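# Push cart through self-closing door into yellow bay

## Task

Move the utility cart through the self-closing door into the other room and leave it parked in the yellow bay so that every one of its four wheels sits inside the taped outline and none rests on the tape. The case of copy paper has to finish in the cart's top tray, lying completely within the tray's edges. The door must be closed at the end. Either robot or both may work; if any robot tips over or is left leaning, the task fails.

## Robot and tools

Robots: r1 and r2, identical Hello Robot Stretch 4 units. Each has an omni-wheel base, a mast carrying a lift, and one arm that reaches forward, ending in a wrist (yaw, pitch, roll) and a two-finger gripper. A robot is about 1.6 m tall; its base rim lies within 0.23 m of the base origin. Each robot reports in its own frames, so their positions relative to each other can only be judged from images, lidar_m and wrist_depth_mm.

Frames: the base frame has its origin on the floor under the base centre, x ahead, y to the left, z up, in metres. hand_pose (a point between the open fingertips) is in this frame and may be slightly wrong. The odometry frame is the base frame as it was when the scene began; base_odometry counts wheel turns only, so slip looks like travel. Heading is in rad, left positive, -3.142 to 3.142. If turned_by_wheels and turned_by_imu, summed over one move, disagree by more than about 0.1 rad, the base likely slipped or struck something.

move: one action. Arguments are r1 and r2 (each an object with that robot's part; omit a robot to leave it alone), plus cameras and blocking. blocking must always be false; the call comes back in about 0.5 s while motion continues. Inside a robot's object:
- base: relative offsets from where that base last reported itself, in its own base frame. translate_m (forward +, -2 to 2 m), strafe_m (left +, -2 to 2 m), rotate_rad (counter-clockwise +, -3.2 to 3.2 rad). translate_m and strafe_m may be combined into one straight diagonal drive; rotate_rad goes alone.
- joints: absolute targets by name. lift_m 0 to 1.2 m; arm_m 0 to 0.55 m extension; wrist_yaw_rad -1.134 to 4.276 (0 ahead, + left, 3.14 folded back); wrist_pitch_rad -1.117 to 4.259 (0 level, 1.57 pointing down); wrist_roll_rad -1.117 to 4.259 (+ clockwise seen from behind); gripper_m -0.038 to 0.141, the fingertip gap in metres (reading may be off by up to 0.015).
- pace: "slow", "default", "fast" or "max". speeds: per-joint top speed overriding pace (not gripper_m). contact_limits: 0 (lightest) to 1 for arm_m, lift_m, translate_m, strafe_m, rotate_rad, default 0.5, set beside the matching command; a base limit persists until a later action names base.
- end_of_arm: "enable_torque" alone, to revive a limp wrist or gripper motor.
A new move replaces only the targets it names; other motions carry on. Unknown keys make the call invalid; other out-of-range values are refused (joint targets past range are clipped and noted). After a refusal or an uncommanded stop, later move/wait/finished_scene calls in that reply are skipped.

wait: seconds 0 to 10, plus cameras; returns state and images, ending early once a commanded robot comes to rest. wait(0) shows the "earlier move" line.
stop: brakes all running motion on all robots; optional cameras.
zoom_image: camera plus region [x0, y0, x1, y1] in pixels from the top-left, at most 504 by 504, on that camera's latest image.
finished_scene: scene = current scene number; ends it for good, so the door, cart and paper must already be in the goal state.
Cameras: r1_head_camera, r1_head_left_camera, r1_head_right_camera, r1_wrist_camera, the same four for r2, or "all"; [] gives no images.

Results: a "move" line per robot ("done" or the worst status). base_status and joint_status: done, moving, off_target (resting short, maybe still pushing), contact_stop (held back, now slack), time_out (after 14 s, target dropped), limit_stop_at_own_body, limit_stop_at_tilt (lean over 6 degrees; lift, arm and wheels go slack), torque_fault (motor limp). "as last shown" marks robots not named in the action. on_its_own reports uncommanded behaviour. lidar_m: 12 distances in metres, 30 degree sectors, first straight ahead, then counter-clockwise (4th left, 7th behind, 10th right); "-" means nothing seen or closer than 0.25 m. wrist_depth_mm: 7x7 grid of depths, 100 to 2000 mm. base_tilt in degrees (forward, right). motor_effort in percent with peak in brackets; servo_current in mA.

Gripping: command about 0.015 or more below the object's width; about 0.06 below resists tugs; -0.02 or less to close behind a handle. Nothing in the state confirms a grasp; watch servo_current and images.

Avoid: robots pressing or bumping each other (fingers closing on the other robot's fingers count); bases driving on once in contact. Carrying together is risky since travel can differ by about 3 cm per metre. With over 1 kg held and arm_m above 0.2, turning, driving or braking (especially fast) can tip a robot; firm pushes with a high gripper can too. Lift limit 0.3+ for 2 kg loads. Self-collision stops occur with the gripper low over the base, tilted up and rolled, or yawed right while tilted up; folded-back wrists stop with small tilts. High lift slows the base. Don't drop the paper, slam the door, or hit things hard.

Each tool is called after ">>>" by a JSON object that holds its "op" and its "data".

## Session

>>> {"op": "move", "data": {"blocking": false, "cameras": ["r1_head_camera","r1_head_left_camera","r2_head_camera","r2_head_left_camera"]}}

Scene clock: 0.00 s.
r1.base_odometry: x=+0.000 y=+0.000 heading=+0.000
r1.turned_by_wheels: +0.000
r1.turned_by_imu: +0.000
r1.base_tilt: forward=-1.6 right=+1.3
r1.lidar_m: 0.96 1.73 2.02 2.40 3.92 1.60 0.85 0.77 0.78 0.89 0.77 0.78
r1.base_status: not commanded
r1.joint_positions: lift_m=+0.124 arm_m=+0.000 wrist_yaw_rad=+3.194 wrist_pitch_rad=+0.002 wrist_roll_rad=+0.000 gripper_m=+0.056
r1.joint_status: not commanded
r1.measured_speeds: all 0
r1.motor_effort: lift_m=+19 arm_m=-4 wheel_0=-2 wheel_1=+1 wheel_2=+0
r1.servo_current: wrist_yaw_rad=59 wrist_pitch_rad=46 wrist_roll_rad=46 gripper_m=39
r1.hand_pose: x=-0.1216 y=+0.0722 z=+0.3019 quat_wxyz=(-0.026, -0.001, +0.000, +1.000) (m; r1's base frame)
r1.wrist_depth_mm: - 135 - - - - - / - 123 135 - - - - / - 121 191 - - - - / 110 136 194 - - - - / 137 - - - 1618 - - / 226 - 190 1098 188 1160 1118 / 224 163 750 798 768 768 759
r2.base_odometry: x=+0.000 y=+0.000 heading=+0.000
r2.turned_by_wheels: +0.000
r2.turned_by_imu: +0.000
r2.base_tilt: forward=-0.6 right=+0.1
r2.lidar_m: 1.29 1.32 1.58 2.33 2.36 2.78 1.41 1.41 2.77 2.39 2.42 1.48
r2.base_status: not commanded
r2.joint_positions: lift_m=+0.200 arm_m=+0.000 wrist_yaw_rad=+3.211 wrist_pitch_rad=+0.001 wrist_roll_rad=+0.000 gripper_m=+0.056
r2.joint_status: not commanded
r2.measured_speeds: all 0
r2.motor_effort: lift_m=+18 arm_m=-4 wheel_0=-1 wheel_1=+1 wheel_2=+1
r2.servo_current: wrist_yaw_rad=46 wrist_pitch_rad=39 wrist_roll_rad=52 gripper_m=52
r2.hand_pose: x=-0.1229 y=+0.0671 z=+0.3779 quat_wxyz=(-0.035, -0.001, +0.000, +0.999) (m; r2's base frame)
r2.wrist_depth_mm: - - 137 - - - - / - - 137 - - - - / - 109 138 - - - - / - 140 175 - - - - / 214 - - - - - - / 213 1281 196 1255 190 1336 1182 / 208 243 866 - - 854 878
pictures: r1_head_camera, r1_head_left_camera, r2_head_camera, r2_head_left_camera
Images, in order (width x height): r1_head_camera 420x560, r1_head_left_camera 420x672, r2_head_camera 420x560, r2_head_left_camera 420x672.

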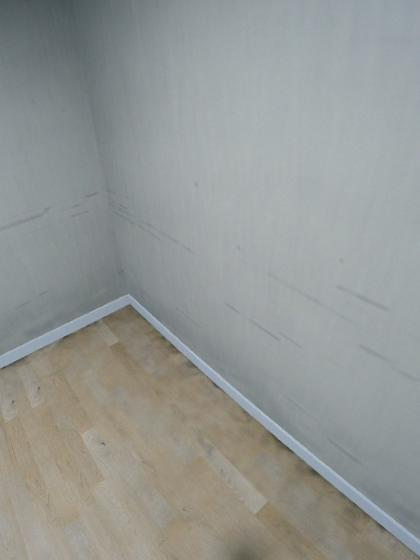

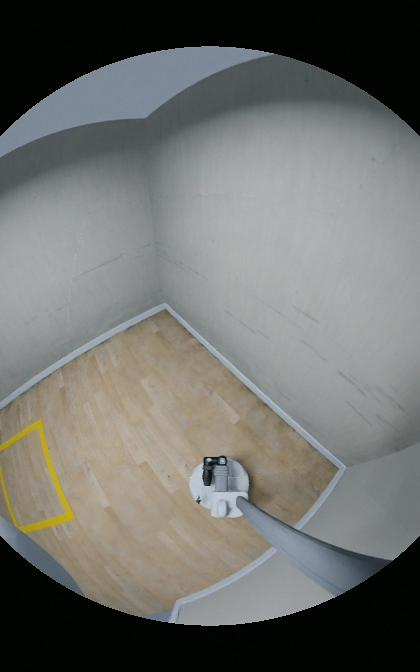

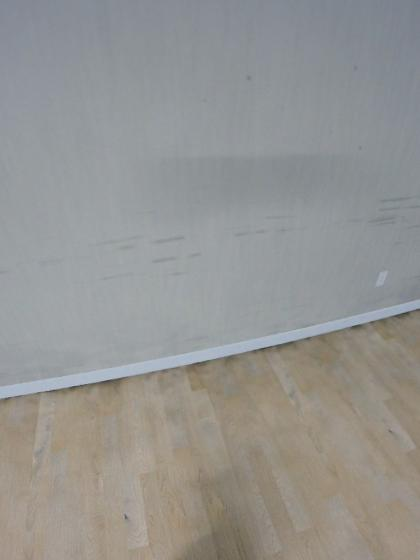

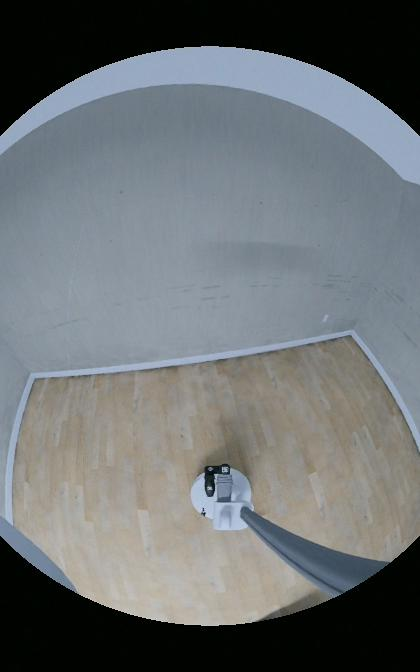

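>>> {"op": "move", "data": {"blocking": false, "r1": {"base":{"rotate_rad":2.0}}, "r2": {"base":{"rotate_rad":2.9}}, "cameras": []}}

>>> {"op": "wait", "data": {"seconds": 4, "cameras": []}}

>>> {"op": "wait", "data": {"seconds": 4, "cameras": ["r1_head_camera","r1_head_left_camera","r2_head_camera","r2_head_left_camera","r2_head_right_camera"]}}

Scene clock: 4.80 s.
move: r1 moving; r2 moving
r1.base_odometry: x=+0.000 y=+0.000 heading=+0.253
r1.turned_by_wheels: +0.253
r1.turned_by_imu: +0.253
r1.base_tilt: forward=-1.6 right=+1.3
r1.lidar_m: 1.15 2.01 2.11 2.98 2.65 1.07 0.80 0.74 0.81 0.80 0.72 0.82
r1.base_status: rotate_rad moving
r1.joint_positions: lift_m=+0.124 arm_m=+0.000 wrist_yaw_rad=+3.194 wrist_pitch_rad=+0.002 wrist_roll_rad=+0.000 gripper_m=+0.056
r1.joint_status: not commanded
r1.measured_speeds: translate_m=+0.000 strafe_m=+0.000 rotate_rad=+0.974 lift_m=+0.000 arm_m=+0.000 wrist_yaw_rad=+0.000 wrist_pitch_rad=+0.000 wrist_roll_rad=+0.000
r1.motor_effort: lift_m=+19(20) arm_m=-4(4) wheel_0=-7(9) wheel_1=-6(7) wheel_2=-6(7)
r1.servo_current: wrist_yaw_rad=46(59) wrist_pitch_rad=39(52) wrist_roll_rad=33(65) gripper_m=39(46)
r1.hand_pose: x=-0.1216 y=+0.0722 z=+0.3019 quat_wxyz=(-0.026, -0.001, +0.000, +1.000) (m; r1's base frame)
r1.wrist_depth_mm: - 135 - - - - 1808 / - 123 135 - - - 1808 / - 121 192 - - - 1756 / 111 136 195 - - - 1808 / 137 - - - - - 1756 / 226 - 190 976 188 1118 1138 / 224 152 759 798 778 750 759
r2.base_odometry: x=+0.000 y=+0.000 heading=+0.252
r2.turned_by_wheels: +0.252
r2.turned_by_imu: +0.245
r2.base_tilt: forward=-0.7 right=+0.0
r2.lidar_m: 1.29 1.38 1.94 2.33 2.46 3.37 1.44 3.35 2.49 2.40 1.84 1.36
r2.base_status: rotate_rad moving
r2.joint_positions: lift_m=+0.200 arm_m=+0.000 wrist_yaw_rad=+3.211 wrist_pitch_rad=+0.001 wrist_roll_rad=+0.000 gripper_m=+0.056
r2.joint_status: not commanded
r2.measured_speeds: translate_m=+0.002 strafe_m=+0.000 rotate_rad=+0.977 lift_m=+0.000 arm_m=+0.000 wrist_yaw_rad=+0.000 wrist_pitch_rad=+0.000 wrist_roll_rad=+0.000
r2.motor_effort: lift_m=+18(18) arm_m=-4(4) wheel_0=-4(9) wheel_1=-10(10) wheel_2=-10(11)
r2.servo_current: wrist_yaw_rad=52(52) wrist_pitch_rad=46(46) wrist_roll_rad=52(65) gripper_m=46(52)
r2.hand_pose: x=-0.1229 y=+0.0671 z=+0.3779 quat_wxyz=(-0.035, -0.001, +0.000, +0.999) (m; r2's base frame)
r2.wrist_depth_mm: - - 137 - - - - / - - 137 1756 - - - / - 109 138 286 - - - / - 140 176 - - - - / 214 - - - - - - / 213 1281 196 1308 190 1336 1182 / 208 242 878 - - 854 878
pictures: none
No camera images: "cameras" was empty.

Scene clock: 6.60 s.
earlier move: r1 done; r2 moving
r1.base_odometry: x=+0.000 y=+0.000 heading=+2.000
r1.turned_by_wheels: +1.747
r1.turned_by_imu: +1.756
r1.base_tilt: forward=-1.6 right=+1.3
r1.lidar_m: 3.69 1.91 0.92 0.75 0.75 0.86 0.77 0.75 0.90 1.47 2.01 2.26
r1.base_status: done
r1.joint_positions: lift_m=+0.124 arm_m=+0.000 wrist_yaw_rad=+3.194 wrist_pitch_rad=+0.002 wrist_roll_rad=+0.000 gripper_m=+0.056
r1.joint_status: not commanded
r1.measured_speeds: all 0
r1.motor_effort: lift_m=+19(20) arm_m=-4(4) wheel_0=-1(10) wheel_1=-1(9) wheel_2=+0(8)
r1.servo_current: wrist_yaw_rad=46(65) wrist_pitch_rad=46(52) wrist_roll_rad=39(65) gripper_m=46(52)
r1.hand_pose: x=-0.1216 y=+0.0722 z=+0.3019 quat_wxyz=(-0.026, -0.001, +0.000, +1.000) (m; r1's base frame)
r1.wrist_depth_mm: - 135 - - - - - / - 123 135 - - - - / - 121 191 - - - - / 110 136 194 - - - - / 137 - - - - - - / 216 - 190 - 187 - - / 224 163 750 788 778 759 715
r2.base_odometry: x=+0.000 y=+0.000 heading=+2.878
r2.turned_by_wheels: +2.626
r2.turned_by_imu: +2.556
r2.base_tilt: forward=-0.6 right=+0.1
r2.lidar_m: 3.39 1.40 3.39 2.47 2.39 1.88 1.35 1.30 1.40 1.89 2.32 2.47
r2.base_status: rotate_rad moving
r2.joint_positions: lift_m=+0.200 arm_m=+0.000 wrist_yaw_rad=+3.211 wrist_pitch_rad=+0.001 wrist_roll_rad=+0.000 gripper_m=+0.056
r2.joint_status: not commanded
r2.measured_speeds: translate_m=+0.000 strafe_m=-0.001 rotate_rad=+0.332 lift_m=+0.000 arm_m=+0.000 wrist_yaw_rad=+0.000 wrist_pitch_rad=+0.000 wrist_roll_rad=+0.000
r2.motor_effort: lift_m=+18(18) arm_m=-4(4) wheel_0=-6(10) wheel_1=-3(10) wheel_2=-4(13)
r2.servo_current: wrist_yaw_rad=39(52) wrist_pitch_rad=46(46) wrist_roll_rad=52(65) gripper_m=46(52)
r2.hand_pose: x=-0.1228 y=+0.0671 z=+0.3779 quat_wxyz=(-0.035, -0.001, +0.000, +0.999) (m; r2's base frame)
r2.wrist_depth_mm: - - 137 - - - - / - 107 137 - - - - / - 111 138 235 - - - / - 140 165 - - - - / 216 - - - - 1921 - / 213 1182 192 1255 190 1308 1182 / 211 244 891 - - 854 878
wait: 1.80 of 4 s (r1 has come to rest)
pictures: none
No camera images: "cameras" was empty.

Scene clock: 7.03 s.
earlier move: r2 done
r1.base_odometry: x=+0.000 y=+0.000 heading=+2.000
r1.turned_by_wheels: +0.000
r1.turned_by_imu: +0.000
r1.base_tilt: forward=-1.6 right=+1.3
r1.lidar_m: 3.72 1.93 0.91 0.76 0.75 0.88 0.78 0.78 0.90 1.46 2.00 2.29
r1.base_status: done
r1.joint_positions: lift_m=+0.124 arm_m=+0.000 wrist_yaw_rad=+3.194 wrist_pitch_rad=+0.002 wrist_roll_rad=+0.000 gripper_m=+0.056
r1.joint_status: not commanded
r1.measured_speeds: all 0
r1.motor_effort: lift_m=+19(20) arm_m=-4(4) wheel_0=-2(10) wheel_1=-1(9) wheel_2=+0(8)
r1.servo_current: wrist_yaw_rad=39(65) wrist_pitch_rad=39(52) wrist_roll_rad=52(65) gripper_m=39(52)
r1.hand_pose: x=-0.1216 y=+0.0722 z=+0.3019 quat_wxyz=(-0.026, -0.001, +0.000, +1.000) (m; r1's base frame)
r1.wrist_depth_mm: - 135 - - - - - / - 123 135 - - - - / - 121 192 - - - - / 110 135 194 - - - - / 136 - - - - - - / 216 - 190 - 187 - - / 224 163 750 788 778 759 715
r2.base_odometry: x=+0.000 y=+0.000 heading=+2.899
r2.turned_by_wheels: +0.021
r2.turned_by_imu: +0.021
r2.base_tilt: forward=-0.7 right=+0.1
r2.lidar_m: 3.45 1.40 3.35 2.44 2.40 1.80 1.37 1.31 1.38 1.98 2.33 2.45
r2.base_status: done
r2.joint_positions: lift_m=+0.200 arm_m=+0.000 wrist_yaw_rad=+3.211 wrist_pitch_rad=+0.001 wrist_roll_rad=+0.000 gripper_m=+0.056
r2.joint_status: not commanded
r2.measured_speeds: all 0
r2.motor_effort: lift_m=+18(18) arm_m=-4(4) wheel_0=-3(10) wheel_1=-4(10) wheel_2=-5(13)
r2.servo_current: wrist_yaw_rad=46(52) wrist_pitch_rad=39(46) wrist_roll_rad=39(65) gripper_m=52(52)
r2.hand_pose: x=-0.1228 y=+0.0671 z=+0.3779 quat_wxyz=(-0.035, -0.001, +0.000, +0.999) (m; r2's base frame)
r2.wrist_depth_mm: - - 137 - - - - / - 107 137 - - - - / - 110 139 235 - - - / - 140 165 - - - - / 215 - - - - 1863 - / 212 1205 193 1281 190 1336 1205 / 211 244 891 - - 854 891
wait: 0.43 of 4 s (r2 has come to rest)
pictures: r1_head_camera, r1_head_left_camera, r2_head_camera, r2_head_left_camera, r2_head_right_camera
Images, in order (width x height): r1_head_camera 420x560, r1_head_left_camera 420x672, r2_head_camera 420x560, r2_head_left_camera 420x672, r2_head_right_camera 420x672.

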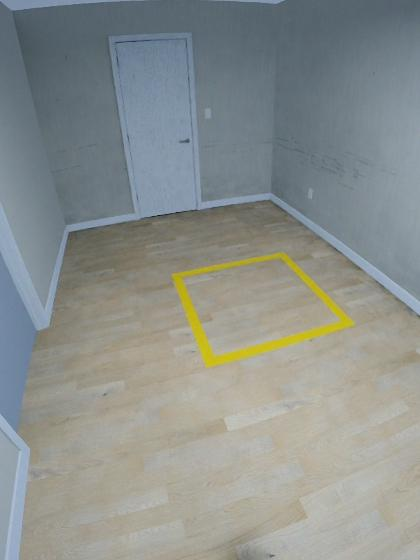

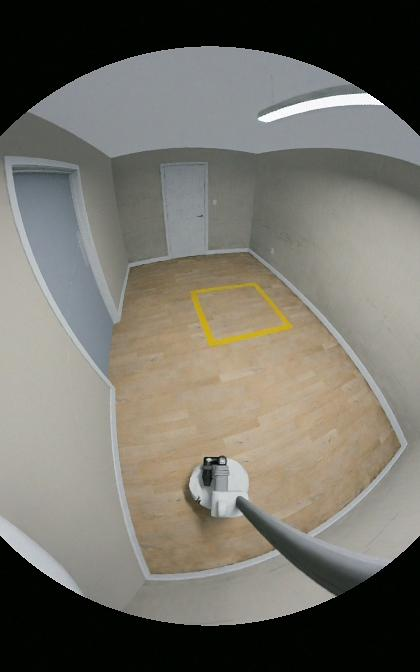

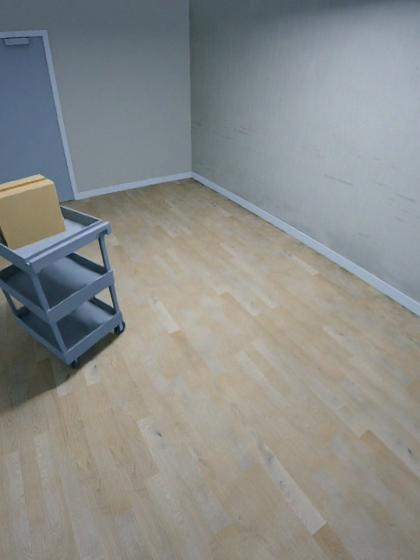

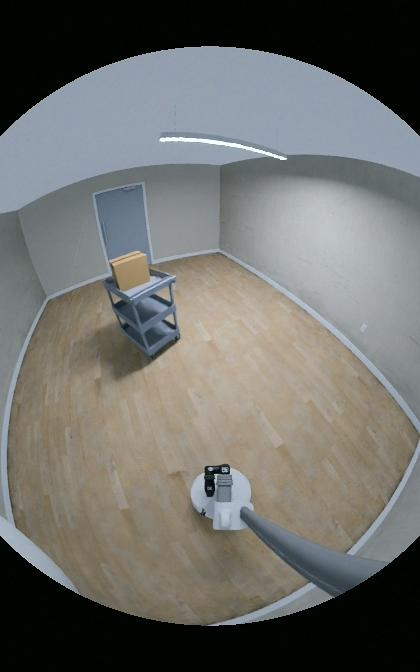

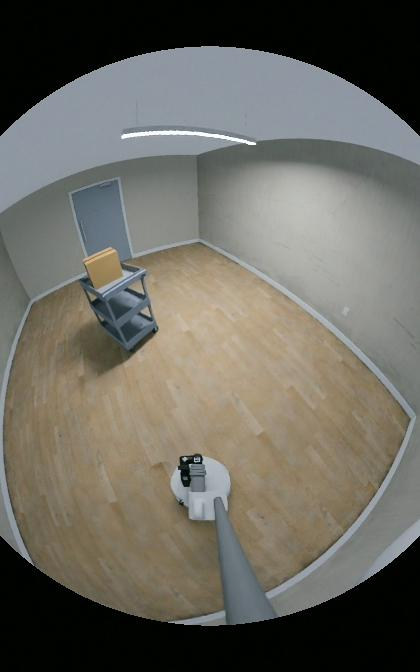

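>>> {"op": "zoom_image", "data": {"camera": "r2_head_camera", "region": [0, 20, 200, 380]}}

>>> {"op": "zoom_image", "data": {"camera": "r2_head_left_camera", "region": [70, 170, 220, 370]}}

>>> {"op": "zoom_image", "data": {"camera": "r1_head_left_camera", "region": [0, 140, 180, 400]}}

Scaled by 1.400 from the camera's 420x560 image, which has a finer 1200x1600 frame.

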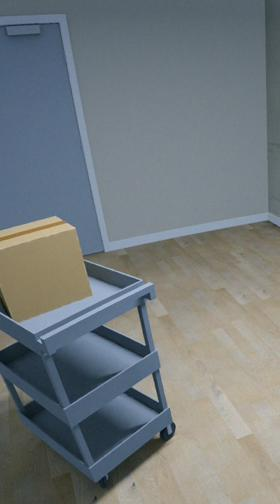

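Scaled by 2.520 from the camera's 420x672 image, which has a finer 600x960 frame.

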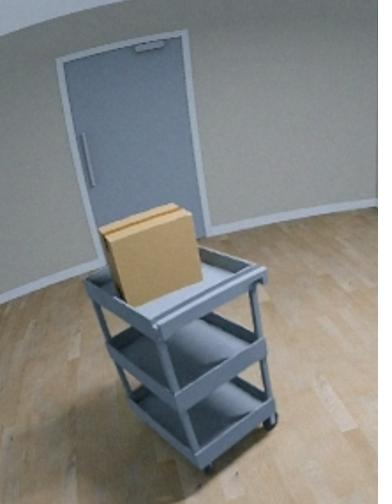

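Scaled by 1.938 from the camera's 420x672 image, which has a finer 600x960 frame.

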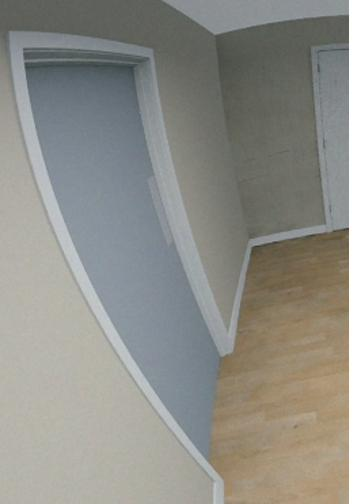

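>>> {"op": "move", "data": {"blocking": false, "r1": {"base":{"rotate_rad":1.83}}, "r2": {"base":{"rotate_rad":0.35}}, "cameras": []}}

>>> {"op": "wait", "data": {"seconds": 2, "cameras": []}}

>>> {"op": "wait", "data": {"seconds": 2, "cameras": ["r2_head_camera"]}}

>>> {"op": "move", "data": {"blocking": false, "r1": {"base":{"strafe_m":-1.45}}, "cameras": []}}

>>> {"op": "wait", "data": {"seconds": 7, "cameras": ["r1_head_camera","r1_head_left_camera","r1_head_right_camera"]}}

Scene clock: 46.70 s.
move: r1 moving; r2 moving
r1.base_odometry: x=+0.000 y=+0.000 heading=+2.253
r1.turned_by_wheels: +0.253
r1.turned_by_imu: +0.253
r1.base_tilt: forward=-1.6 right=+1.3
r1.lidar_m: 3.92 1.15 0.81 0.75 0.77 0.85 0.77 0.78 1.07 1.99 2.07 2.68
r1.base_status: rotate_rad moving
r1.joint_positions: lift_m=+0.124 arm_m=+0.000 wrist_yaw_rad=+3.194 wrist_pitch_rad=+0.002 wrist_roll_rad=+0.000 gripper_m=+0.056
r1.joint_status: not commanded
r1.measured_speeds: translate_m=+0.000 strafe_m=+0.000 rotate_rad=+0.974 lift_m=+0.000 arm_m=+0.000 wrist_yaw_rad=+0.000 wrist_pitch_rad=+0.000 wrist_roll_rad=+0.000
r1.motor_effort: lift_m=+19(20) arm_m=-4(4) wheel_0=-7(9) wheel_1=-7(8) wheel_2=-7(7)
r1.servo_current: wrist_yaw_rad=65(65) wrist_pitch_rad=33(46) wrist_roll_rad=46(52) gripper_m=39(46)
r1.hand_pose: x=-0.1216 y=+0.0722 z=+0.3019 quat_wxyz=(-0.026, -0.001, +0.000, +1.000) (m; r1's base frame)
r1.wrist_depth_mm: - 135 - - - - - / - 123 135 - - - - / - 121 192 - - - - / 111 135 195 - - - - / 137 - - - - - - / 216 - 190 - 187 - - / 225 759 750 143 788 759 759
r2.base_odometry: x=+0.000 y=+0.000 heading=+3.138
r2.turned_by_wheels: +0.239
r2.turned_by_imu: +0.233
r2.base_tilt: forward=-0.6 right=+0.1
r2.lidar_m: 1.43 1.39 2.81 2.39 2.42 1.54 1.32 1.30 1.54 2.33 2.33 2.76
r2.base_status: rotate_rad moving
r2.joint_positions: lift_m=+0.200 arm_m=+0.000 wrist_yaw_rad=+3.211 wrist_pitch_rad=+0.001 wrist_roll_rad=+0.000 gripper_m=+0.056
r2.joint_status: not commanded
r2.measured_speeds: translate_m=-0.001 strafe_m=-0.002 rotate_rad=+0.698 lift_m=+0.000 arm_m=+0.000 wrist_yaw_rad=+0.000 wrist_pitch_rad=+0.000 wrist_roll_rad=+0.000
r2.motor_effort: lift_m=+18(18) arm_m=-4(4) wheel_0=-4(10) wheel_1=-5(10) wheel_2=-7(11)
r2.servo_current: wrist_yaw_rad=39(52) wrist_pitch_rad=39(46) wrist_roll_rad=46(59) gripper_m=52(52)
r2.hand_pose: x=-0.1228 y=+0.0671 z=+0.3779 quat_wxyz=(-0.035, -0.001, +0.000, +0.999) (m; r2's base frame)
r2.wrist_depth_mm: - - 137 - - - - / - 107 137 - - - - / - 110 139 236 - - - / - 140 165 - - - - / 216 - - - - - - / 213 1160 191 1182 190 1366 1182 / 211 244 878 - - 842 866
pictures: none
No camera images: "cameras" was empty.

Scene clock: 47.33 s.
earlier move: r1 moving; r2 done
r1.base_odometry: x=+0.000 y=+0.000 heading=-3.056
r1.turned_by_wheels: +0.975
r1.turned_by_imu: +0.979
r1.base_tilt: forward=-1.6 right=+1.2
r1.lidar_m: 0.83 0.75 0.76 0.87 0.76 0.79 0.97 2.03 2.05 2.53 3.93 1.27
r1.base_status: rotate_rad moving
r1.joint_positions: lift_m=+0.124 arm_m=+0.000 wrist_yaw_rad=+3.194 wrist_pitch_rad=+0.002 wrist_roll_rad=+0.000 gripper_m=+0.056
r1.joint_status: not commanded
r1.measured_speeds: translate_m=+0.000 strafe_m=+0.000 rotate_rad=+1.586 lift_m=+0.000 arm_m=+0.000 wrist_yaw_rad=+0.000 wrist_pitch_rad=+0.000 wrist_roll_rad=+0.000
r1.motor_effort: lift_m=+19(20) arm_m=-4(4) wheel_0=-7(10) wheel_1=-4(9) wheel_2=-1(8)
r1.servo_current: wrist_yaw_rad=46(78) wrist_pitch_rad=39(46) wrist_roll_rad=52(72) gripper_m=46(46)
r1.hand_pose: x=-0.1216 y=+0.0722 z=+0.3019 quat_wxyz=(-0.026, -0.001, +0.000, +1.000) (m; r1's base frame)
r1.wrist_depth_mm: - 135 - - - - - / - 124 135 - - - - / - 121 192 - - - - / 110 136 194 - - - - / 137 - - - - - - / 1008 1205 193 1098 187 - - / 750 759 750 788 778 683 -
r2.base_odometry: x=+0.000 y=+0.000 heading=-3.035
r2.turned_by_wheels: +0.110
r2.turned_by_imu: +0.108
r2.base_tilt: forward=-0.8 right=+0.0
r2.lidar_m: 1.41 1.67 2.66 2.37 2.24 1.45 1.31 1.32 1.67 2.33 2.36 2.95
r2.base_status: done
r2.joint_positions: lift_m=+0.200 arm_m=+0.000 wrist_yaw_rad=+3.211 wrist_pitch_rad=+0.001 wrist_roll_rad=+0.000 gripper_m=+0.056
r2.joint_status: not commanded
r2.measured_speeds: all 0
r2.motor_effort: lift_m=+18(18) arm_m=-4(4) wheel_0=-3(10) wheel_1=-2(10) wheel_2=-3(11)
r2.servo_current: wrist_yaw_rad=46(52) wrist_pitch_rad=39(46) wrist_roll_rad=46(59) gripper_m=46(52)
r2.hand_pose: x=-0.1228 y=+0.0671 z=+0.3779 quat_wxyz=(-0.035, -0.001, +0.000, +0.999) (m; r2's base frame)
r2.wrist_depth_mm: - - 137 - - - - / - 107 137 - - - - / - 110 138 235 - - - / - 140 165 - - - - / 216 - - - - - - / 213 1205 193 1182 190 1229 1182 / 211 245 891 - - 842 866
wait: 0.63 of 2 s (r2 has come to rest)
pictures: none
No camera images: "cameras" was empty.

Scene clock: 48.40 s.
earlier move: r1 done
r1.base_odometry: x=+0.000 y=+0.000 heading=-2.454
r1.turned_by_wheels: +0.601
r1.turned_by_imu: +0.606
r1.base_tilt: forward=-1.6 right=+1.3
r1.lidar_m: 0.74 0.78 0.83 0.76 0.77 1.02 2.00 2.09 2.75 3.94 1.20 0.82
r1.base_status: done
r1.joint_positions: lift_m=+0.124 arm_m=+0.000 wrist_yaw_rad=+3.194 wrist_pitch_rad=+0.002 wrist_roll_rad=+0.000 gripper_m=+0.056
r1.joint_status: not commanded
r1.measured_speeds: all 0
r1.motor_effort: lift_m=+19(20) arm_m=-4(4) wheel_0=-4(10) wheel_1=-3(9) wheel_2=-2(8)
r1.servo_current: wrist_yaw_rad=46(78) wrist_pitch_rad=39(52) wrist_roll_rad=59(72) gripper_m=39(52)
r1.hand_pose: x=-0.1216 y=+0.0722 z=+0.3019 quat_wxyz=(-0.026, -0.001, +0.000, +1.000) (m; r1's base frame)
r1.wrist_depth_mm: - 135 - - - - - / - 123 146 - - - - / - 121 191 - - - - / 111 135 207 - - - - / 216 - - - - - - / 991 1205 193 1205 188 1138 931 / 750 750 759 798 778 768 768
r2.base_odometry: x=+0.000 y=+0.000 heading=-3.035
r2.turned_by_wheels: +0.000
r2.turned_by_imu: +0.000
r2.base_tilt: forward=-0.7 right=+0.1
r2.lidar_m: 1.40 1.70 2.65 2.39 2.24 1.45 1.31 1.34 1.66 2.32 2.37 2.94
r2.base_status: done
r2.joint_positions: lift_m=+0.200 arm_m=+0.000 wrist_yaw_rad=+3.211 wrist_pitch_rad=+0.001 wrist_roll_rad=+0.000 gripper_m=+0.056
r2.joint_status: not commanded
r2.measured_speeds: all 0
r2.motor_effort: lift_m=+18(18) arm_m=-4(4) wheel_0=-3(10) wheel_1=-2(10) wheel_2=-3(11)
r2.servo_current: wrist_yaw_rad=46(52) wrist_pitch_rad=39(46) wrist_roll_rad=46(59) gripper_m=52(59)
r2.hand_pose: x=-0.1228 y=+0.0671 z=+0.3779 quat_wxyz=(-0.035, -0.001, +0.000, +0.999) (m; r2's base frame)
r2.wrist_depth_mm: - - 137 - - - - / - 107 137 - - - - / - 110 138 235 - - - / - 140 165 - - - - / 216 - - - - - - / 213 1182 193 1205 190 1229 1205 / 211 244 878 - - 842 854
wait: 1.07 of 2 s (r1 has come to rest)
pictures: r2_head_camera
Images, in order (width x height): r2_head_camera 420x560.

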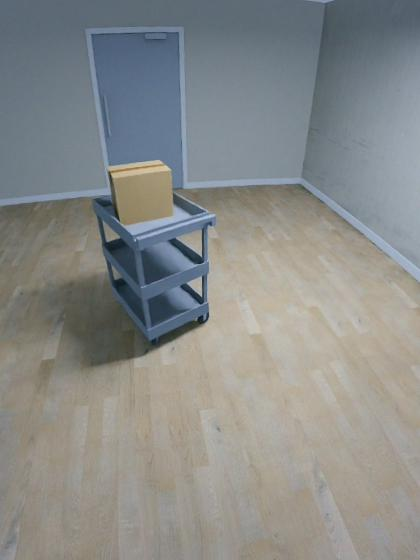

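Scene clock: 48.90 s.
move: r1 moving
r1.base_odometry: x=-0.023 y=+0.028 heading=-2.454
r1.turned_by_wheels: +0.000
r1.turned_by_imu: +0.000
r1.base_tilt: forward=-1.6 right=+1.2
r1.lidar_m: 0.73 0.77 0.87 0.81 0.83 1.10 2.01 2.10 2.71 3.89 1.21 0.81
r1.base_status: strafe_m moving
r1.joint_positions: lift_m=+0.124 arm_m=+0.000 wrist_yaw_rad=+3.194 wrist_pitch_rad=+0.002 wrist_roll_rad=+0.000 gripper_m=+0.056
r1.joint_status: not commanded
r1.measured_speeds: translate_m=+0.000 strafe_m=-0.140 rotate_rad=-0.002 lift_m=+0.000 arm_m=+0.000 wrist_yaw_rad=+0.000 wrist_pitch_rad=+0.000 wrist_roll_rad=+0.000
r1.motor_effort: lift_m=+19(20) arm_m=-4(4) wheel_0=+9(10) wheel_1=-8(11) wheel_2=-1(2)
r1.servo_current: wrist_yaw_rad=33(59) wrist_pitch_rad=39(46) wrist_roll_rad=52(59) gripper_m=39(46)
r1.hand_pose: x=-0.1216 y=+0.0722 z=+0.3019 quat_wxyz=(-0.026, -0.001, +0.000, +1.000) (m; r1's base frame)
r1.wrist_depth_mm: - 135 - - - - - / - 124 146 - - - - / - 121 192 - - - - / 110 136 206 - - - - / 216 - - - - - - / 991 1229 193 1182 187 1138 960 / 741 759 750 798 788 759 759
r2: as last shown
r2.lidar_m: 1.39 1.71 2.65 2.36 2.23 1.44 1.31 1.34 1.65 2.32 2.35 2.94
r2.motor_effort: lift_m=+18(18) arm_m=-4(4) wheel_0=-2(3) wheel_1=-2(2) wheel_2=-3(3)
r2.servo_current: wrist_yaw_rad=46(52) wrist_pitch_rad=46(46) wrist_roll_rad=46(52) gripper_m=46(52)
r2.wrist_depth_mm: - - 137 - - - - / - 107 137 - - - - / - 110 138 235 - - - / - 140 165 - - - - / 216 - - - - - - / 214 1160 193 1182 190 1229 1182 / 212 245 878 - - 866 866
pictures: none
No camera images: "cameras" was empty.

Scene clock: 54.57 s.
earlier move: r1 done
r1.base_odometry: x=-0.920 y=+1.121 heading=-2.454
r1.turned_by_wheels: +0.000
r1.turned_by_imu: -0.008
r1.base_tilt: forward=-1.6 right=+1.3
r1.lidar_m: 0.94 0.91 1.16 2.21 2.27 2.04 1.90 1.97 2.56 2.50 1.36 1.00
r1.base_status: done
r1.joint_positions: lift_m=+0.124 arm_m=+0.000 wrist_yaw_rad=+3.194 wrist_pitch_rad=+0.002 wrist_roll_rad=+0.000 gripper_m=+0.056
r1.joint_status: not commanded
r1.measured_speeds: all 0
r1.motor_effort: lift_m=+19(20) arm_m=-4(4) wheel_0=+1(12) wheel_1=-1(11) wheel_2=+0(2)
r1.servo_current: wrist_yaw_rad=65(78) wrist_pitch_rad=46(52) wrist_roll_rad=59(65) gripper_m=39(46)
r1.hand_pose: x=-0.1216 y=+0.0722 z=+0.3019 quat_wxyz=(-0.026, -0.001, +0.000, +1.000) (m; r1's base frame)
r1.wrist_depth_mm: - 135 - - - - - / - 120 141 - - - - / - 126 164 - - - - / 109 135 210 - - - - / 137 1756 - - - - - / 224 1205 193 1182 187 1138 1118 / 750 750 759 143 778 768 759
r2.base_odometry: x=+0.000 y=+0.000 heading=-3.035
r2.turned_by_wheels: +0.000
r2.turned_by_imu: +0.001
r2.base_tilt: forward=-0.7 right=+0.1
r2.lidar_m: 1.40 1.65 2.66 2.39 2.23 1.45 1.31 1.32 1.69 2.33 2.36 2.94
r2.base_status: not commanded
r2.joint_positions: lift_m=+0.200 arm_m=+0.000 wrist_yaw_rad=+3.211 wrist_pitch_rad=+0.001 wrist_roll_rad=+0.000 gripper_m=+0.056
r2.joint_status: not commanded
r2.measured_speeds: all 0
r2.motor_effort: lift_m=+18(18) arm_m=-4(4) wheel_0=-2(3) wheel_1=-2(2) wheel_2=-3(3)
r2.servo_current: wrist_yaw_rad=52(65) wrist_pitch_rad=39(52) wrist_roll_rad=46(59) gripper_m=52(59)
r2.hand_pose: x=-0.1228 y=+0.0671 z=+0.3779 quat_wxyz=(-0.035, -0.001, +0.000, +0.999) (m; r2's base frame)
r2.wrist_depth_mm: - - 137 - - - - / - 107 137 - - - - / - 110 138 233 - - - / - 140 165 - - - - / 216 - - - - - - / 213 1182 192 1160 190 1205 1205 / 211 244 891 - - 854 866
wait: 5.67 of 7 s (r1 has come to rest)
pictures: r1_head_camera, r1_head_left_camera, r1_head_right_camera
Images, in order (width x height): r1_head_camera 420x560, r1_head_left_camera 420x672, r1_head_right_camera 420x672.

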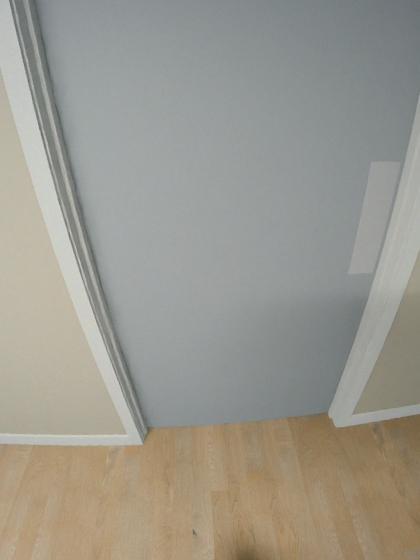

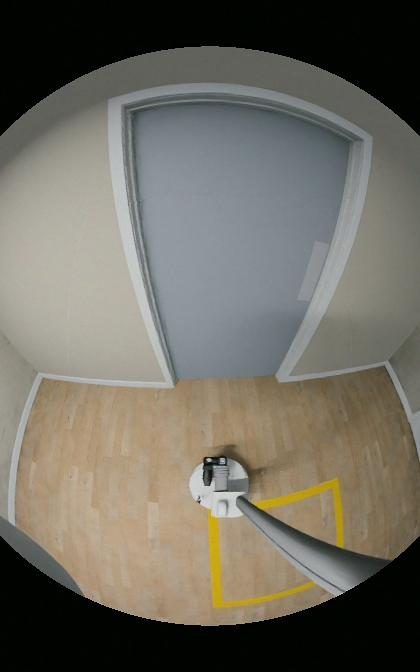

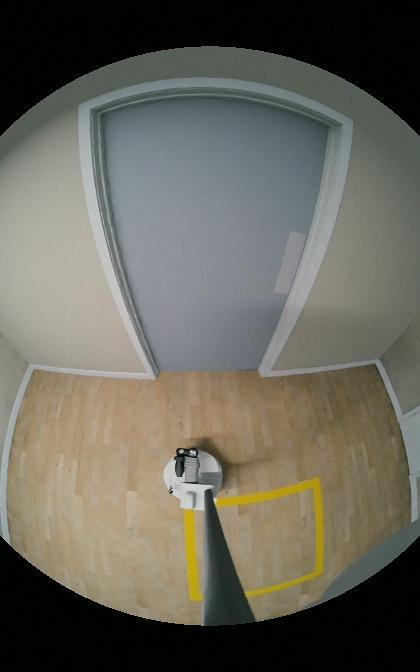

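>>> {"op": "move", "data": {"blocking": false}}

Scene clock: 77.50 s.
r1.base_odometry: x=-0.920 y=+1.121 heading=-2.454
r1.turned_by_wheels: +0.000
r1.turned_by_imu: +0.000
r1.base_tilt: forward=-1.6 right=+1.3
r1.lidar_m: 0.93 0.93 1.15 2.19 2.24 2.04 1.91 1.95 2.56 2.49 1.38 1.01
r1.base_status: done
r1.joint_positions: lift_m=+0.124 arm_m=+0.000 wrist_yaw_rad=+3.194 wrist_pitch_rad=+0.002 wrist_roll_rad=+0.000 gripper_m=+0.056
r1.joint_status: not commanded
r1.measured_speeds: all 0
r1.motor_effort: lift_m=+20(20) arm_m=-4(4) wheel_0=+0(12) wheel_1=-1(11) wheel_2=+0(2)
r1.servo_current: wrist_yaw_rad=46(78) wrist_pitch_rad=33(52) wrist_roll_rad=65(65) gripper_m=46(46)
r1.hand_pose: x=-0.1216 y=+0.0722 z=+0.3019 quat_wxyz=(-0.026, -0.001, +0.000, +1.000) (m; r1's base frame)
r1.wrist_depth_mm: - 135 - - - - - / - 120 142 - - - - / - 126 165 - - - - / 109 135 210 - - - - / 137 1708 - - - - - / 225 1182 194 1182 187 1138 1118 / 750 759 750 143 778 759 768
r2.base_odometry: x=+0.000 y=+0.000 heading=-3.035
r2.turned_by_wheels: +0.000
r2.turned_by_imu: +0.000
r2.base_tilt: forward=-0.7 right=+0.1
r2.lidar_m: 1.39 1.65 2.63 2.38 2.25 1.44 1.30 1.31 1.68 2.34 2.36 2.94
r2.base_status: not commanded
r2.joint_positions: lift_m=+0.200 arm_m=+0.000 wrist_yaw_rad=+3.211 wrist_pitch_rad=+0.001 wrist_roll_rad=+0.000 gripper_m=+0.056
r2.joint_status: not commanded
r2.measured_speeds: all 0
r2.motor_effort: lift_m=+18(18) arm_m=-4(4) wheel_0=-3(3) wheel_1=-2(2) wheel_2=-3(3)
r2.servo_current: wrist_yaw_rad=52(65) wrist_pitch_rad=39(52) wrist_roll_rad=52(59) gripper_m=52(59)
r2.hand_pose: x=-0.1228 y=+0.0671 z=+0.3779 quat_wxyz=(-0.035, -0.001, +0.000, +0.999) (m; r2's base frame)
r2.wrist_depth_mm: - - 137 - - - - / - 107 137 - - - - / - 110 138 235 - - - / - 140 165 - - - - / 216 - - - - - - / 213 1182 193 1138 190 1205 1182 / 211 244 891 - - 866 866
pictures: r1_head_camera, r1_head_left_camera, r1_head_right_camera, r1_wrist_camera, r2_head_camera, r2_head_left_camera, r2_head_right_camera, r2_wrist_camera
Images, in order (width x height): r1_head_camera 420x560, r1_head_left_camera 420x672, r1_head_right_camera 420x672, r1_wrist_camera 616x392, r2_head_camera 420x560, r2_head_left_camera 420x672, r2_head_right_camera 420x672, r2_wrist_camera 616x392.

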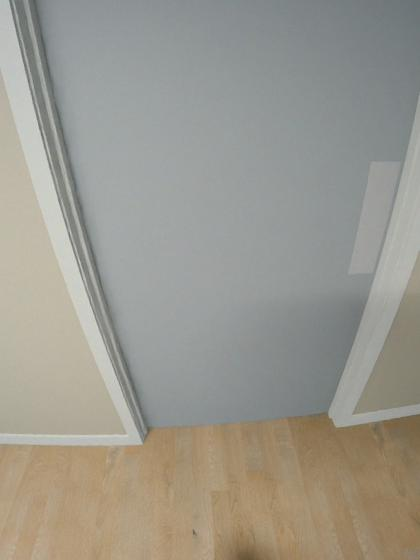

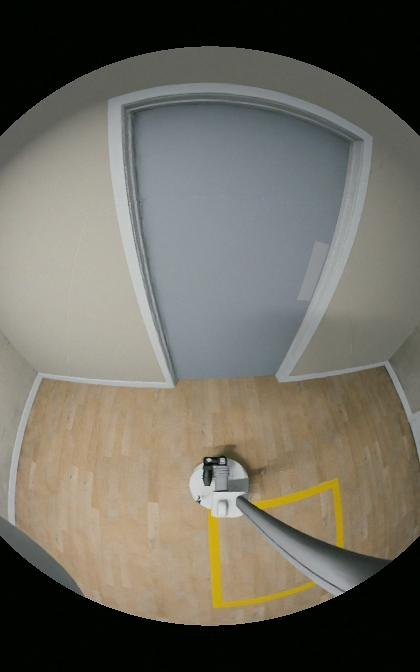

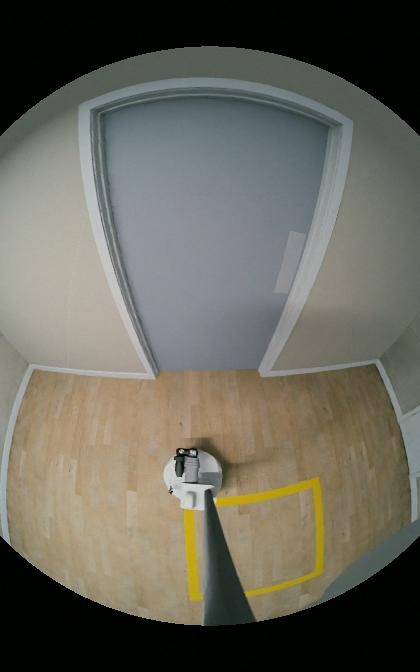

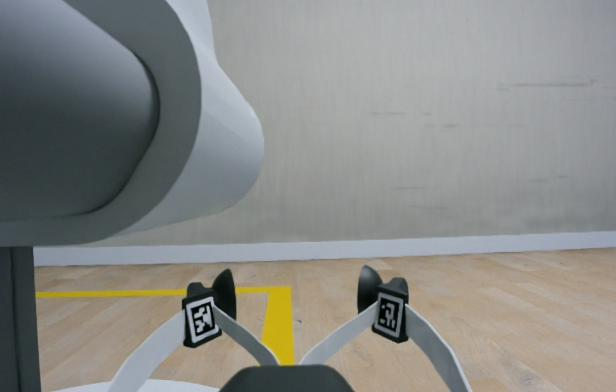

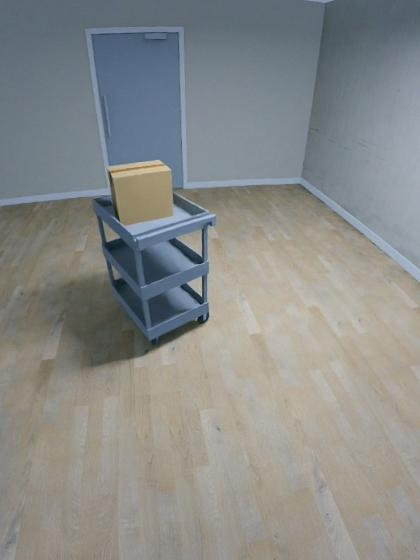

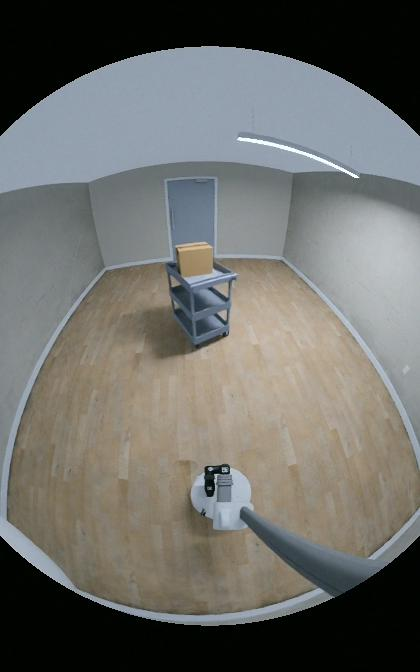

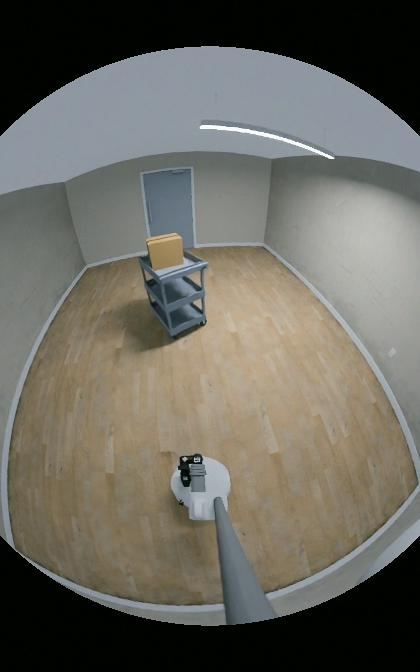

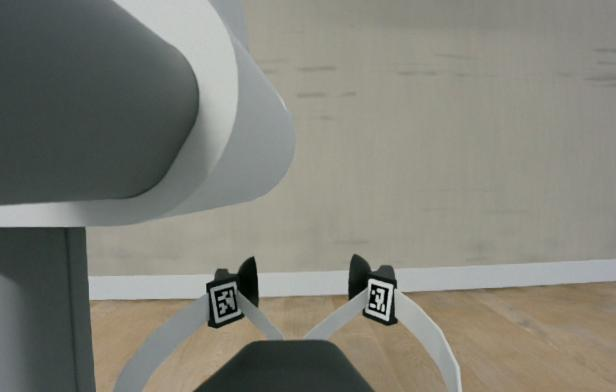

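>>> {"op": "zoom_image", "data": {"camera": "r2_head_camera", "region": [70, 130, 250, 370]}}

>>> {"op": "move", "data": {"r1": {"base": {"strafe_m": -0.22}}, "r2": {"joints": {"lift_m": 0.692, "wrist_yaw_rad": 0, "wrist_roll_rad": 1.569, "wrist_pitch_rad": 0, "gripper_m": 0.141, "arm_m": 0.06}}, "blocking": false, "cameras": []}}

Scaled by 2.100 from the camera's 420x560 image, which has a finer 1200x1600 frame.

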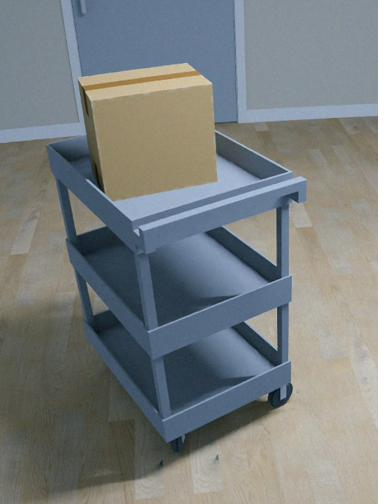

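Scene clock: 89.70 s.
move: r1 moving; r2 moving
r1.base_odometry: x=-0.943 y=+1.149 heading=-2.454
r1.turned_by_wheels: +0.000
r1.turned_by_imu: -0.001
r1.base_tilt: forward=-1.6 right=+1.2
r1.lidar_m: 0.93 0.96 1.16 2.25 2.29 2.02 1.89 1.97 2.54 2.44 1.38 1.02
r1.base_status: strafe_m moving
r1.joint_positions: lift_m=+0.124 arm_m=+0.000 wrist_yaw_rad=+3.194 wrist_pitch_rad=+0.002 wrist_roll_rad=+0.000 gripper_m=+0.056
r1.joint_status: not commanded
r1.measured_speeds: translate_m=+0.001 strafe_m=-0.141 rotate_rad=-0.004 lift_m=+0.000 arm_m=+0.000 wrist_yaw_rad=+0.000 wrist_pitch_rad=+0.000 wrist_roll_rad=+0.000
r1.motor_effort: lift_m=+20(20) arm_m=-4(4) wheel_0=+9(10) wheel_1=-9(9) wheel_2=+1(1)
r1.servo_current: wrist_yaw_rad=33(59) wrist_pitch_rad=39(52) wrist_roll_rad=52(59) gripper_m=39(46)
r1.hand_pose: x=-0.1216 y=+0.0722 z=+0.3019 quat_wxyz=(-0.026, -0.001, +0.000, +1.000) (m; r1's base frame)
r1.wrist_depth_mm: - 134 - - - - - / - 123 145 - - - - / - 121 191 - - - - / 110 136 205 - - - - / 137 1808 - - - - - / 228 1205 193 1160 187 1118 1118 / 759 759 759 143 778 768 750
r2.base_odometry: x=+0.000 y=+0.000 heading=-3.035
r2.turned_by_wheels: +0.000
r2.turned_by_imu: +0.000
r2.base_tilt: forward=-0.7 right=+0.0
r2.lidar_m: 1.40 1.71 2.65 2.37 2.23 1.41 1.30 1.32 1.65 2.33 2.37 2.94
r2.base_status: not commanded
r2.joint_positions: lift_m=+0.238 arm_m=+0.045 wrist_yaw_rad=+2.650 wrist_pitch_rad=+0.001 wrist_roll_rad=+0.588 gripper_m=+0.075
r2.joint_status: lift_m moving; arm_m moving; wrist_yaw_rad moving; wrist_pitch_rad moving; wrist_roll_rad moving; gripper_m moving
r2.measured_speeds: translate_m=+0.000 strafe_m=+0.000 rotate_rad=+0.000 lift_m=+0.146 arm_m=+0.115 wrist_yaw_rad=-1.743 wrist_pitch_rad=+0.000 wrist_roll_rad=+1.820
r2.motor_effort: lift_m=+21(26) arm_m=+5(10) wheel_0=-3(3) wheel_1=-2(2) wheel_2=-3(3)
r2.servo_current: wrist_yaw_rad=117(143) wrist_pitch_rad=52(78) wrist_roll_rad=59(98) gripper_m=85(91)
r2.hand_pose: x=+0.0030 y=+0.2132 z=+0.4157 quat_wxyz=(+0.233, +0.070, +0.281, +0.928) (m; r2's base frame)
r2.wrist_depth_mm: - - - - - - - / - - - - - - - / - - - - - - 1756 / - - - - - 1708 1205 / 278 - - - 1661 1118 878 / 260 - 190 1499 188 842 691 / - - - - 831 668 591
pictures: none
No camera images: "cameras" was empty.

>>> {"op": "move", "data": {"r2": {"base": {"translate_m": 0.65, "strafe_m": -0.36}}, "blocking": false, "cameras": []}}

>>> {"op": "wait", "data": {"seconds": 4, "cameras": ["r1_head_camera"]}}

>>> {"op": "wait", "data": {"seconds": 4, "cameras": ["r2_head_camera"]}}

Scene clock: 107.87 s.
earlier move: r1 done; r2 done
move: r2 moving
r1.base_odometry: x=-1.060 y=+1.291 heading=-2.454
r1.turned_by_wheels: +0.000
r1.turned_by_imu: -0.001
r1.base_tilt: forward=-1.6 right=+1.2
r1.lidar_m: 0.95 0.97 1.20 2.43 2.50 2.01 1.89 1.95 2.44 2.29 1.37 0.97
r1.base_status: done
r1.joint_positions: lift_m=+0.124 arm_m=+0.000 wrist_yaw_rad=+3.194 wrist_pitch_rad=+0.002 wrist_roll_rad=+0.000 gripper_m=+0.056
r1.joint_status: not commanded
r1.measured_speeds: all 0
r1.motor_effort: lift_m=+20(20) arm_m=-4(4) wheel_0=+2(3) wheel_1=+0(1) wheel_2=+0(0)
r1.servo_current: wrist_yaw_rad=46(59) wrist_pitch_rad=39(46) wrist_roll_rad=52(52) gripper_m=39(46)
r1.hand_pose: x=-0.1216 y=+0.0722 z=+0.3019 quat_wxyz=(-0.026, -0.001, +0.000, +1.000) (m; r1's base frame)
r1.wrist_depth_mm: - 135 - - - - - / - 120 135 - - - - / - 123 177 - - - - / 110 135 212 - - - - / 215 1708 - - - - - / 226 1182 193 1182 187 1138 1118 / 741 750 759 798 732 759 768
r2.base_odometry: x=-0.033 y=+0.014 heading=-3.034
r2.turned_by_wheels: +0.000
r2.turned_by_imu: +0.001
r2.base_tilt: forward=-0.7 right=+0.1
r2.lidar_m: 1.33 1.58 2.67 2.41 2.26 1.49 1.32 1.34 1.70 2.29 2.34 2.91
r2.base_status: translate_m moving; strafe_m moving
r2.joint_positions: lift_m=+0.692 arm_m=+0.060 wrist_yaw_rad=+0.003 wrist_pitch_rad=+0.001 wrist_roll_rad=+1.567 gripper_m=+0.141
r2.joint_status: all done
r2.measured_speeds: translate_m=+0.121 strafe_m=-0.068 rotate_rad=-0.001 lift_m=+0.000 arm_m=+0.000 wrist_yaw_rad=+0.000 wrist_pitch_rad=+0.000 wrist_roll_rad=+0.000
r2.motor_effort: lift_m=+21(21) arm_m=+7(8) wheel_0=+10(12) wheel_1=+5(7) wheel_2=-12(13)
r2.servo_current: wrist_yaw_rad=46(52) wrist_pitch_rad=39(46) wrist_roll_rad=33(52) gripper_m=52(52)
r2.hand_pose: x=+0.5193 y=-0.0866 z=+0.8696 quat_wxyz=(+0.708, +0.706, +0.001, +0.001) (m; r2's base frame)
r2.wrist_depth_mm: - - - - - 1708 1182 / - - - - - 1661 1182 / - - - - - 1708 1205 / - - - - - 1708 1205 / - - - 1464 1618 1397 1182 / - - 1366 1138 196 190 1138 / - - - - - 1756 1205
pictures: none
No camera images: "cameras" was empty.

Scene clock: 111.20 s.
earlier move: r2 done
r1.base_odometry: x=-1.060 y=+1.291 heading=-2.454
r1.turned_by_wheels: +0.000
r1.turned_by_imu: +0.000
r1.base_tilt: forward=-1.6 right=+1.3
r1.lidar_m: 0.95 0.96 1.16 2.43 2.49 2.04 1.88 1.95 2.43 2.27 1.39 0.99
r1.base_status: done
r1.joint_positions: lift_m=+0.124 arm_m=+0.000 wrist_yaw_rad=+3.194 wrist_pitch_rad=+0.002 wrist_roll_rad=+0.000 gripper_m=+0.056
r1.joint_status: not commanded
r1.measured_speeds: all 0
r1.motor_effort: lift_m=+20(20) arm_m=-4(4) wheel_0=+2(3) wheel_1=+1(1) wheel_2=+0(0)
r1.servo_current: wrist_yaw_rad=52(65) wrist_pitch_rad=39(52) wrist_roll_rad=46(72) gripper_m=46(52)
r1.hand_pose: x=-0.1216 y=+0.0722 z=+0.3019 quat_wxyz=(-0.026, -0.001, +0.000, +1.000) (m; r1's base frame)
r1.wrist_depth_mm: - 135 - - - - - / - 120 135 - - - - / - 123 177 - - - - / 110 136 212 - - - - / 215 1708 - - - - - / 226 1229 193 1182 188 1118 1118 / 750 750 750 788 741 750 759
r2.base_odometry: x=-0.685 y=+0.289 heading=-3.034
r2.turned_by_wheels: +0.000
r2.turned_by_imu: +0.001
r2.base_tilt: forward=-0.6 right=+0.0
r2.lidar_m: 1.04 0.92 3.13 2.82 2.90 2.11 1.88 1.93 2.09 1.89 1.92 2.38
r2.base_status: done
r2.joint_positions: lift_m=+0.692 arm_m=+0.060 wrist_yaw_rad=+0.003 wrist_pitch_rad=+0.001 wrist_roll_rad=+1.567 gripper_m=+0.141
r2.joint_status: all done
r2.measured_speeds: all 0
r2.motor_effort: lift_m=+21(21) arm_m=+7(8) wheel_0=+2(13) wheel_1=+5(7) wheel_2=-4(13)
r2.servo_current: wrist_yaw_rad=33(59) wrist_pitch_rad=39(52) wrist_roll_rad=33(65) gripper_m=52(59)
r2.hand_pose: x=+0.5193 y=-0.0866 z=+0.8696 quat_wxyz=(+0.708, +0.706, +0.001, +0.001) (m; r2's base frame)
r2.wrist_depth_mm: - - - - - 1708 1205 / - - - - - 1708 1205 / - - - - - 1756 1205 / - - - - - 1808 1205 / - - - - - 1661 1229 / - - - - - 1430 1229 / - - - - - 1921 1205
wait: 3.33 of 4 s (r2 has come to rest)
pictures: r1_head_camera
Images, in order (width x height): r1_head_camera 420x560.

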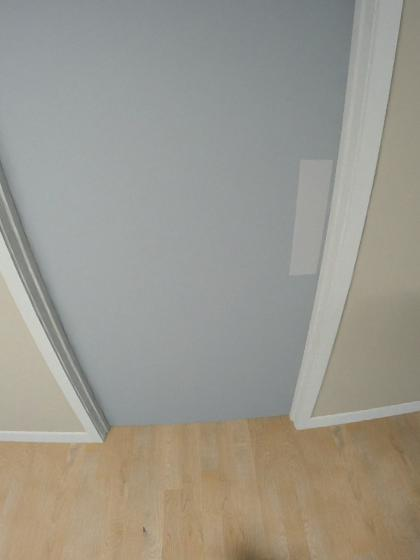

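Scene clock: 115.20 s.
r1.base_odometry: x=-1.060 y=+1.291 heading=-2.454
r1.turned_by_wheels: +0.000
r1.turned_by_imu: +0.000
r1.base_tilt: forward=-1.6 right=+1.3
r1.lidar_m: 0.95 0.99 1.16 2.42 2.47 2.04 1.89 1.95 2.41 2.29 1.38 0.96
r1.base_status: done
r1.joint_positions: lift_m=+0.124 arm_m=+0.000 wrist_yaw_rad=+3.194 wrist_pitch_rad=+0.002 wrist_roll_rad=+0.000 gripper_m=+0.056
r1.joint_status: not commanded
r1.measured_speeds: all 0
r1.motor_effort: lift_m=+19(20) arm_m=-4(4) wheel_0=+2(3) wheel_1=+1(1) wheel_2=+0(0)
r1.servo_current: wrist_yaw_rad=39(65) wrist_pitch_rad=46(52) wrist_roll_rad=52(72) gripper_m=46(52)
r1.hand_pose: x=-0.1216 y=+0.0722 z=+0.3019 quat_wxyz=(-0.026, -0.001, +0.000, +1.000) (m; r1's base frame)
r1.wrist_depth_mm: - 135 - - - - - / - 121 135 - - - - / - 123 177 - - - - / 110 136 211 - - - - / 215 1661 - - - - - / 225 1205 193 1160 188 1138 1098 / 759 759 741 788 741 750 759
r2.base_odometry: x=-0.685 y=+0.289 heading=-3.034
r2.turned_by_wheels: +0.000
r2.turned_by_imu: +0.001
r2.base_tilt: forward=-0.6 right=+0.0
r2.lidar_m: 1.00 0.93 3.12 2.82 2.89 2.05 1.90 1.94 2.05 1.88 1.91 2.38
r2.base_status: done
r2.joint_positions: lift_m=+0.692 arm_m=+0.060 wrist_yaw_rad=+0.003 wrist_pitch_rad=+0.001 wrist_roll_rad=+1.567 gripper_m=+0.141
r2.joint_status: all done
r2.measured_speeds: all 0
r2.motor_effort: lift_m=+21(21) arm_m=+7(8) wheel_0=+2(13) wheel_1=+5(7) wheel_2=-4(13)
r2.servo_current: wrist_yaw_rad=59(59) wrist_pitch_rad=39(52) wrist_roll_rad=46(65) gripper_m=46(59)
r2.hand_pose: x=+0.5193 y=-0.0866 z=+0.8696 quat_wxyz=(+0.708, +0.706, +0.001, +0.001) (m; r2's base frame)
r2.wrist_depth_mm: - - - - - 1708 1205 / - - - - - 1808 1205 / - - - - - 1756 1205 / - - - - - 1756 1205 / - - - - - 1661 1205 / - - - - - 1430 1205 / - - - - - 1921 1205
wait: 4.00 s; at rest by 0.27 s
pictures: r2_head_camera
Images, in order (width x height): r2_head_camera 420x560.

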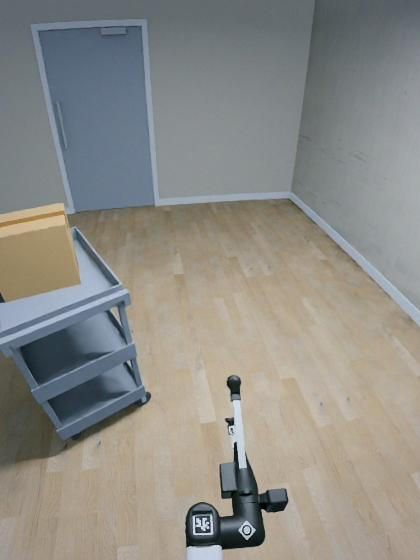

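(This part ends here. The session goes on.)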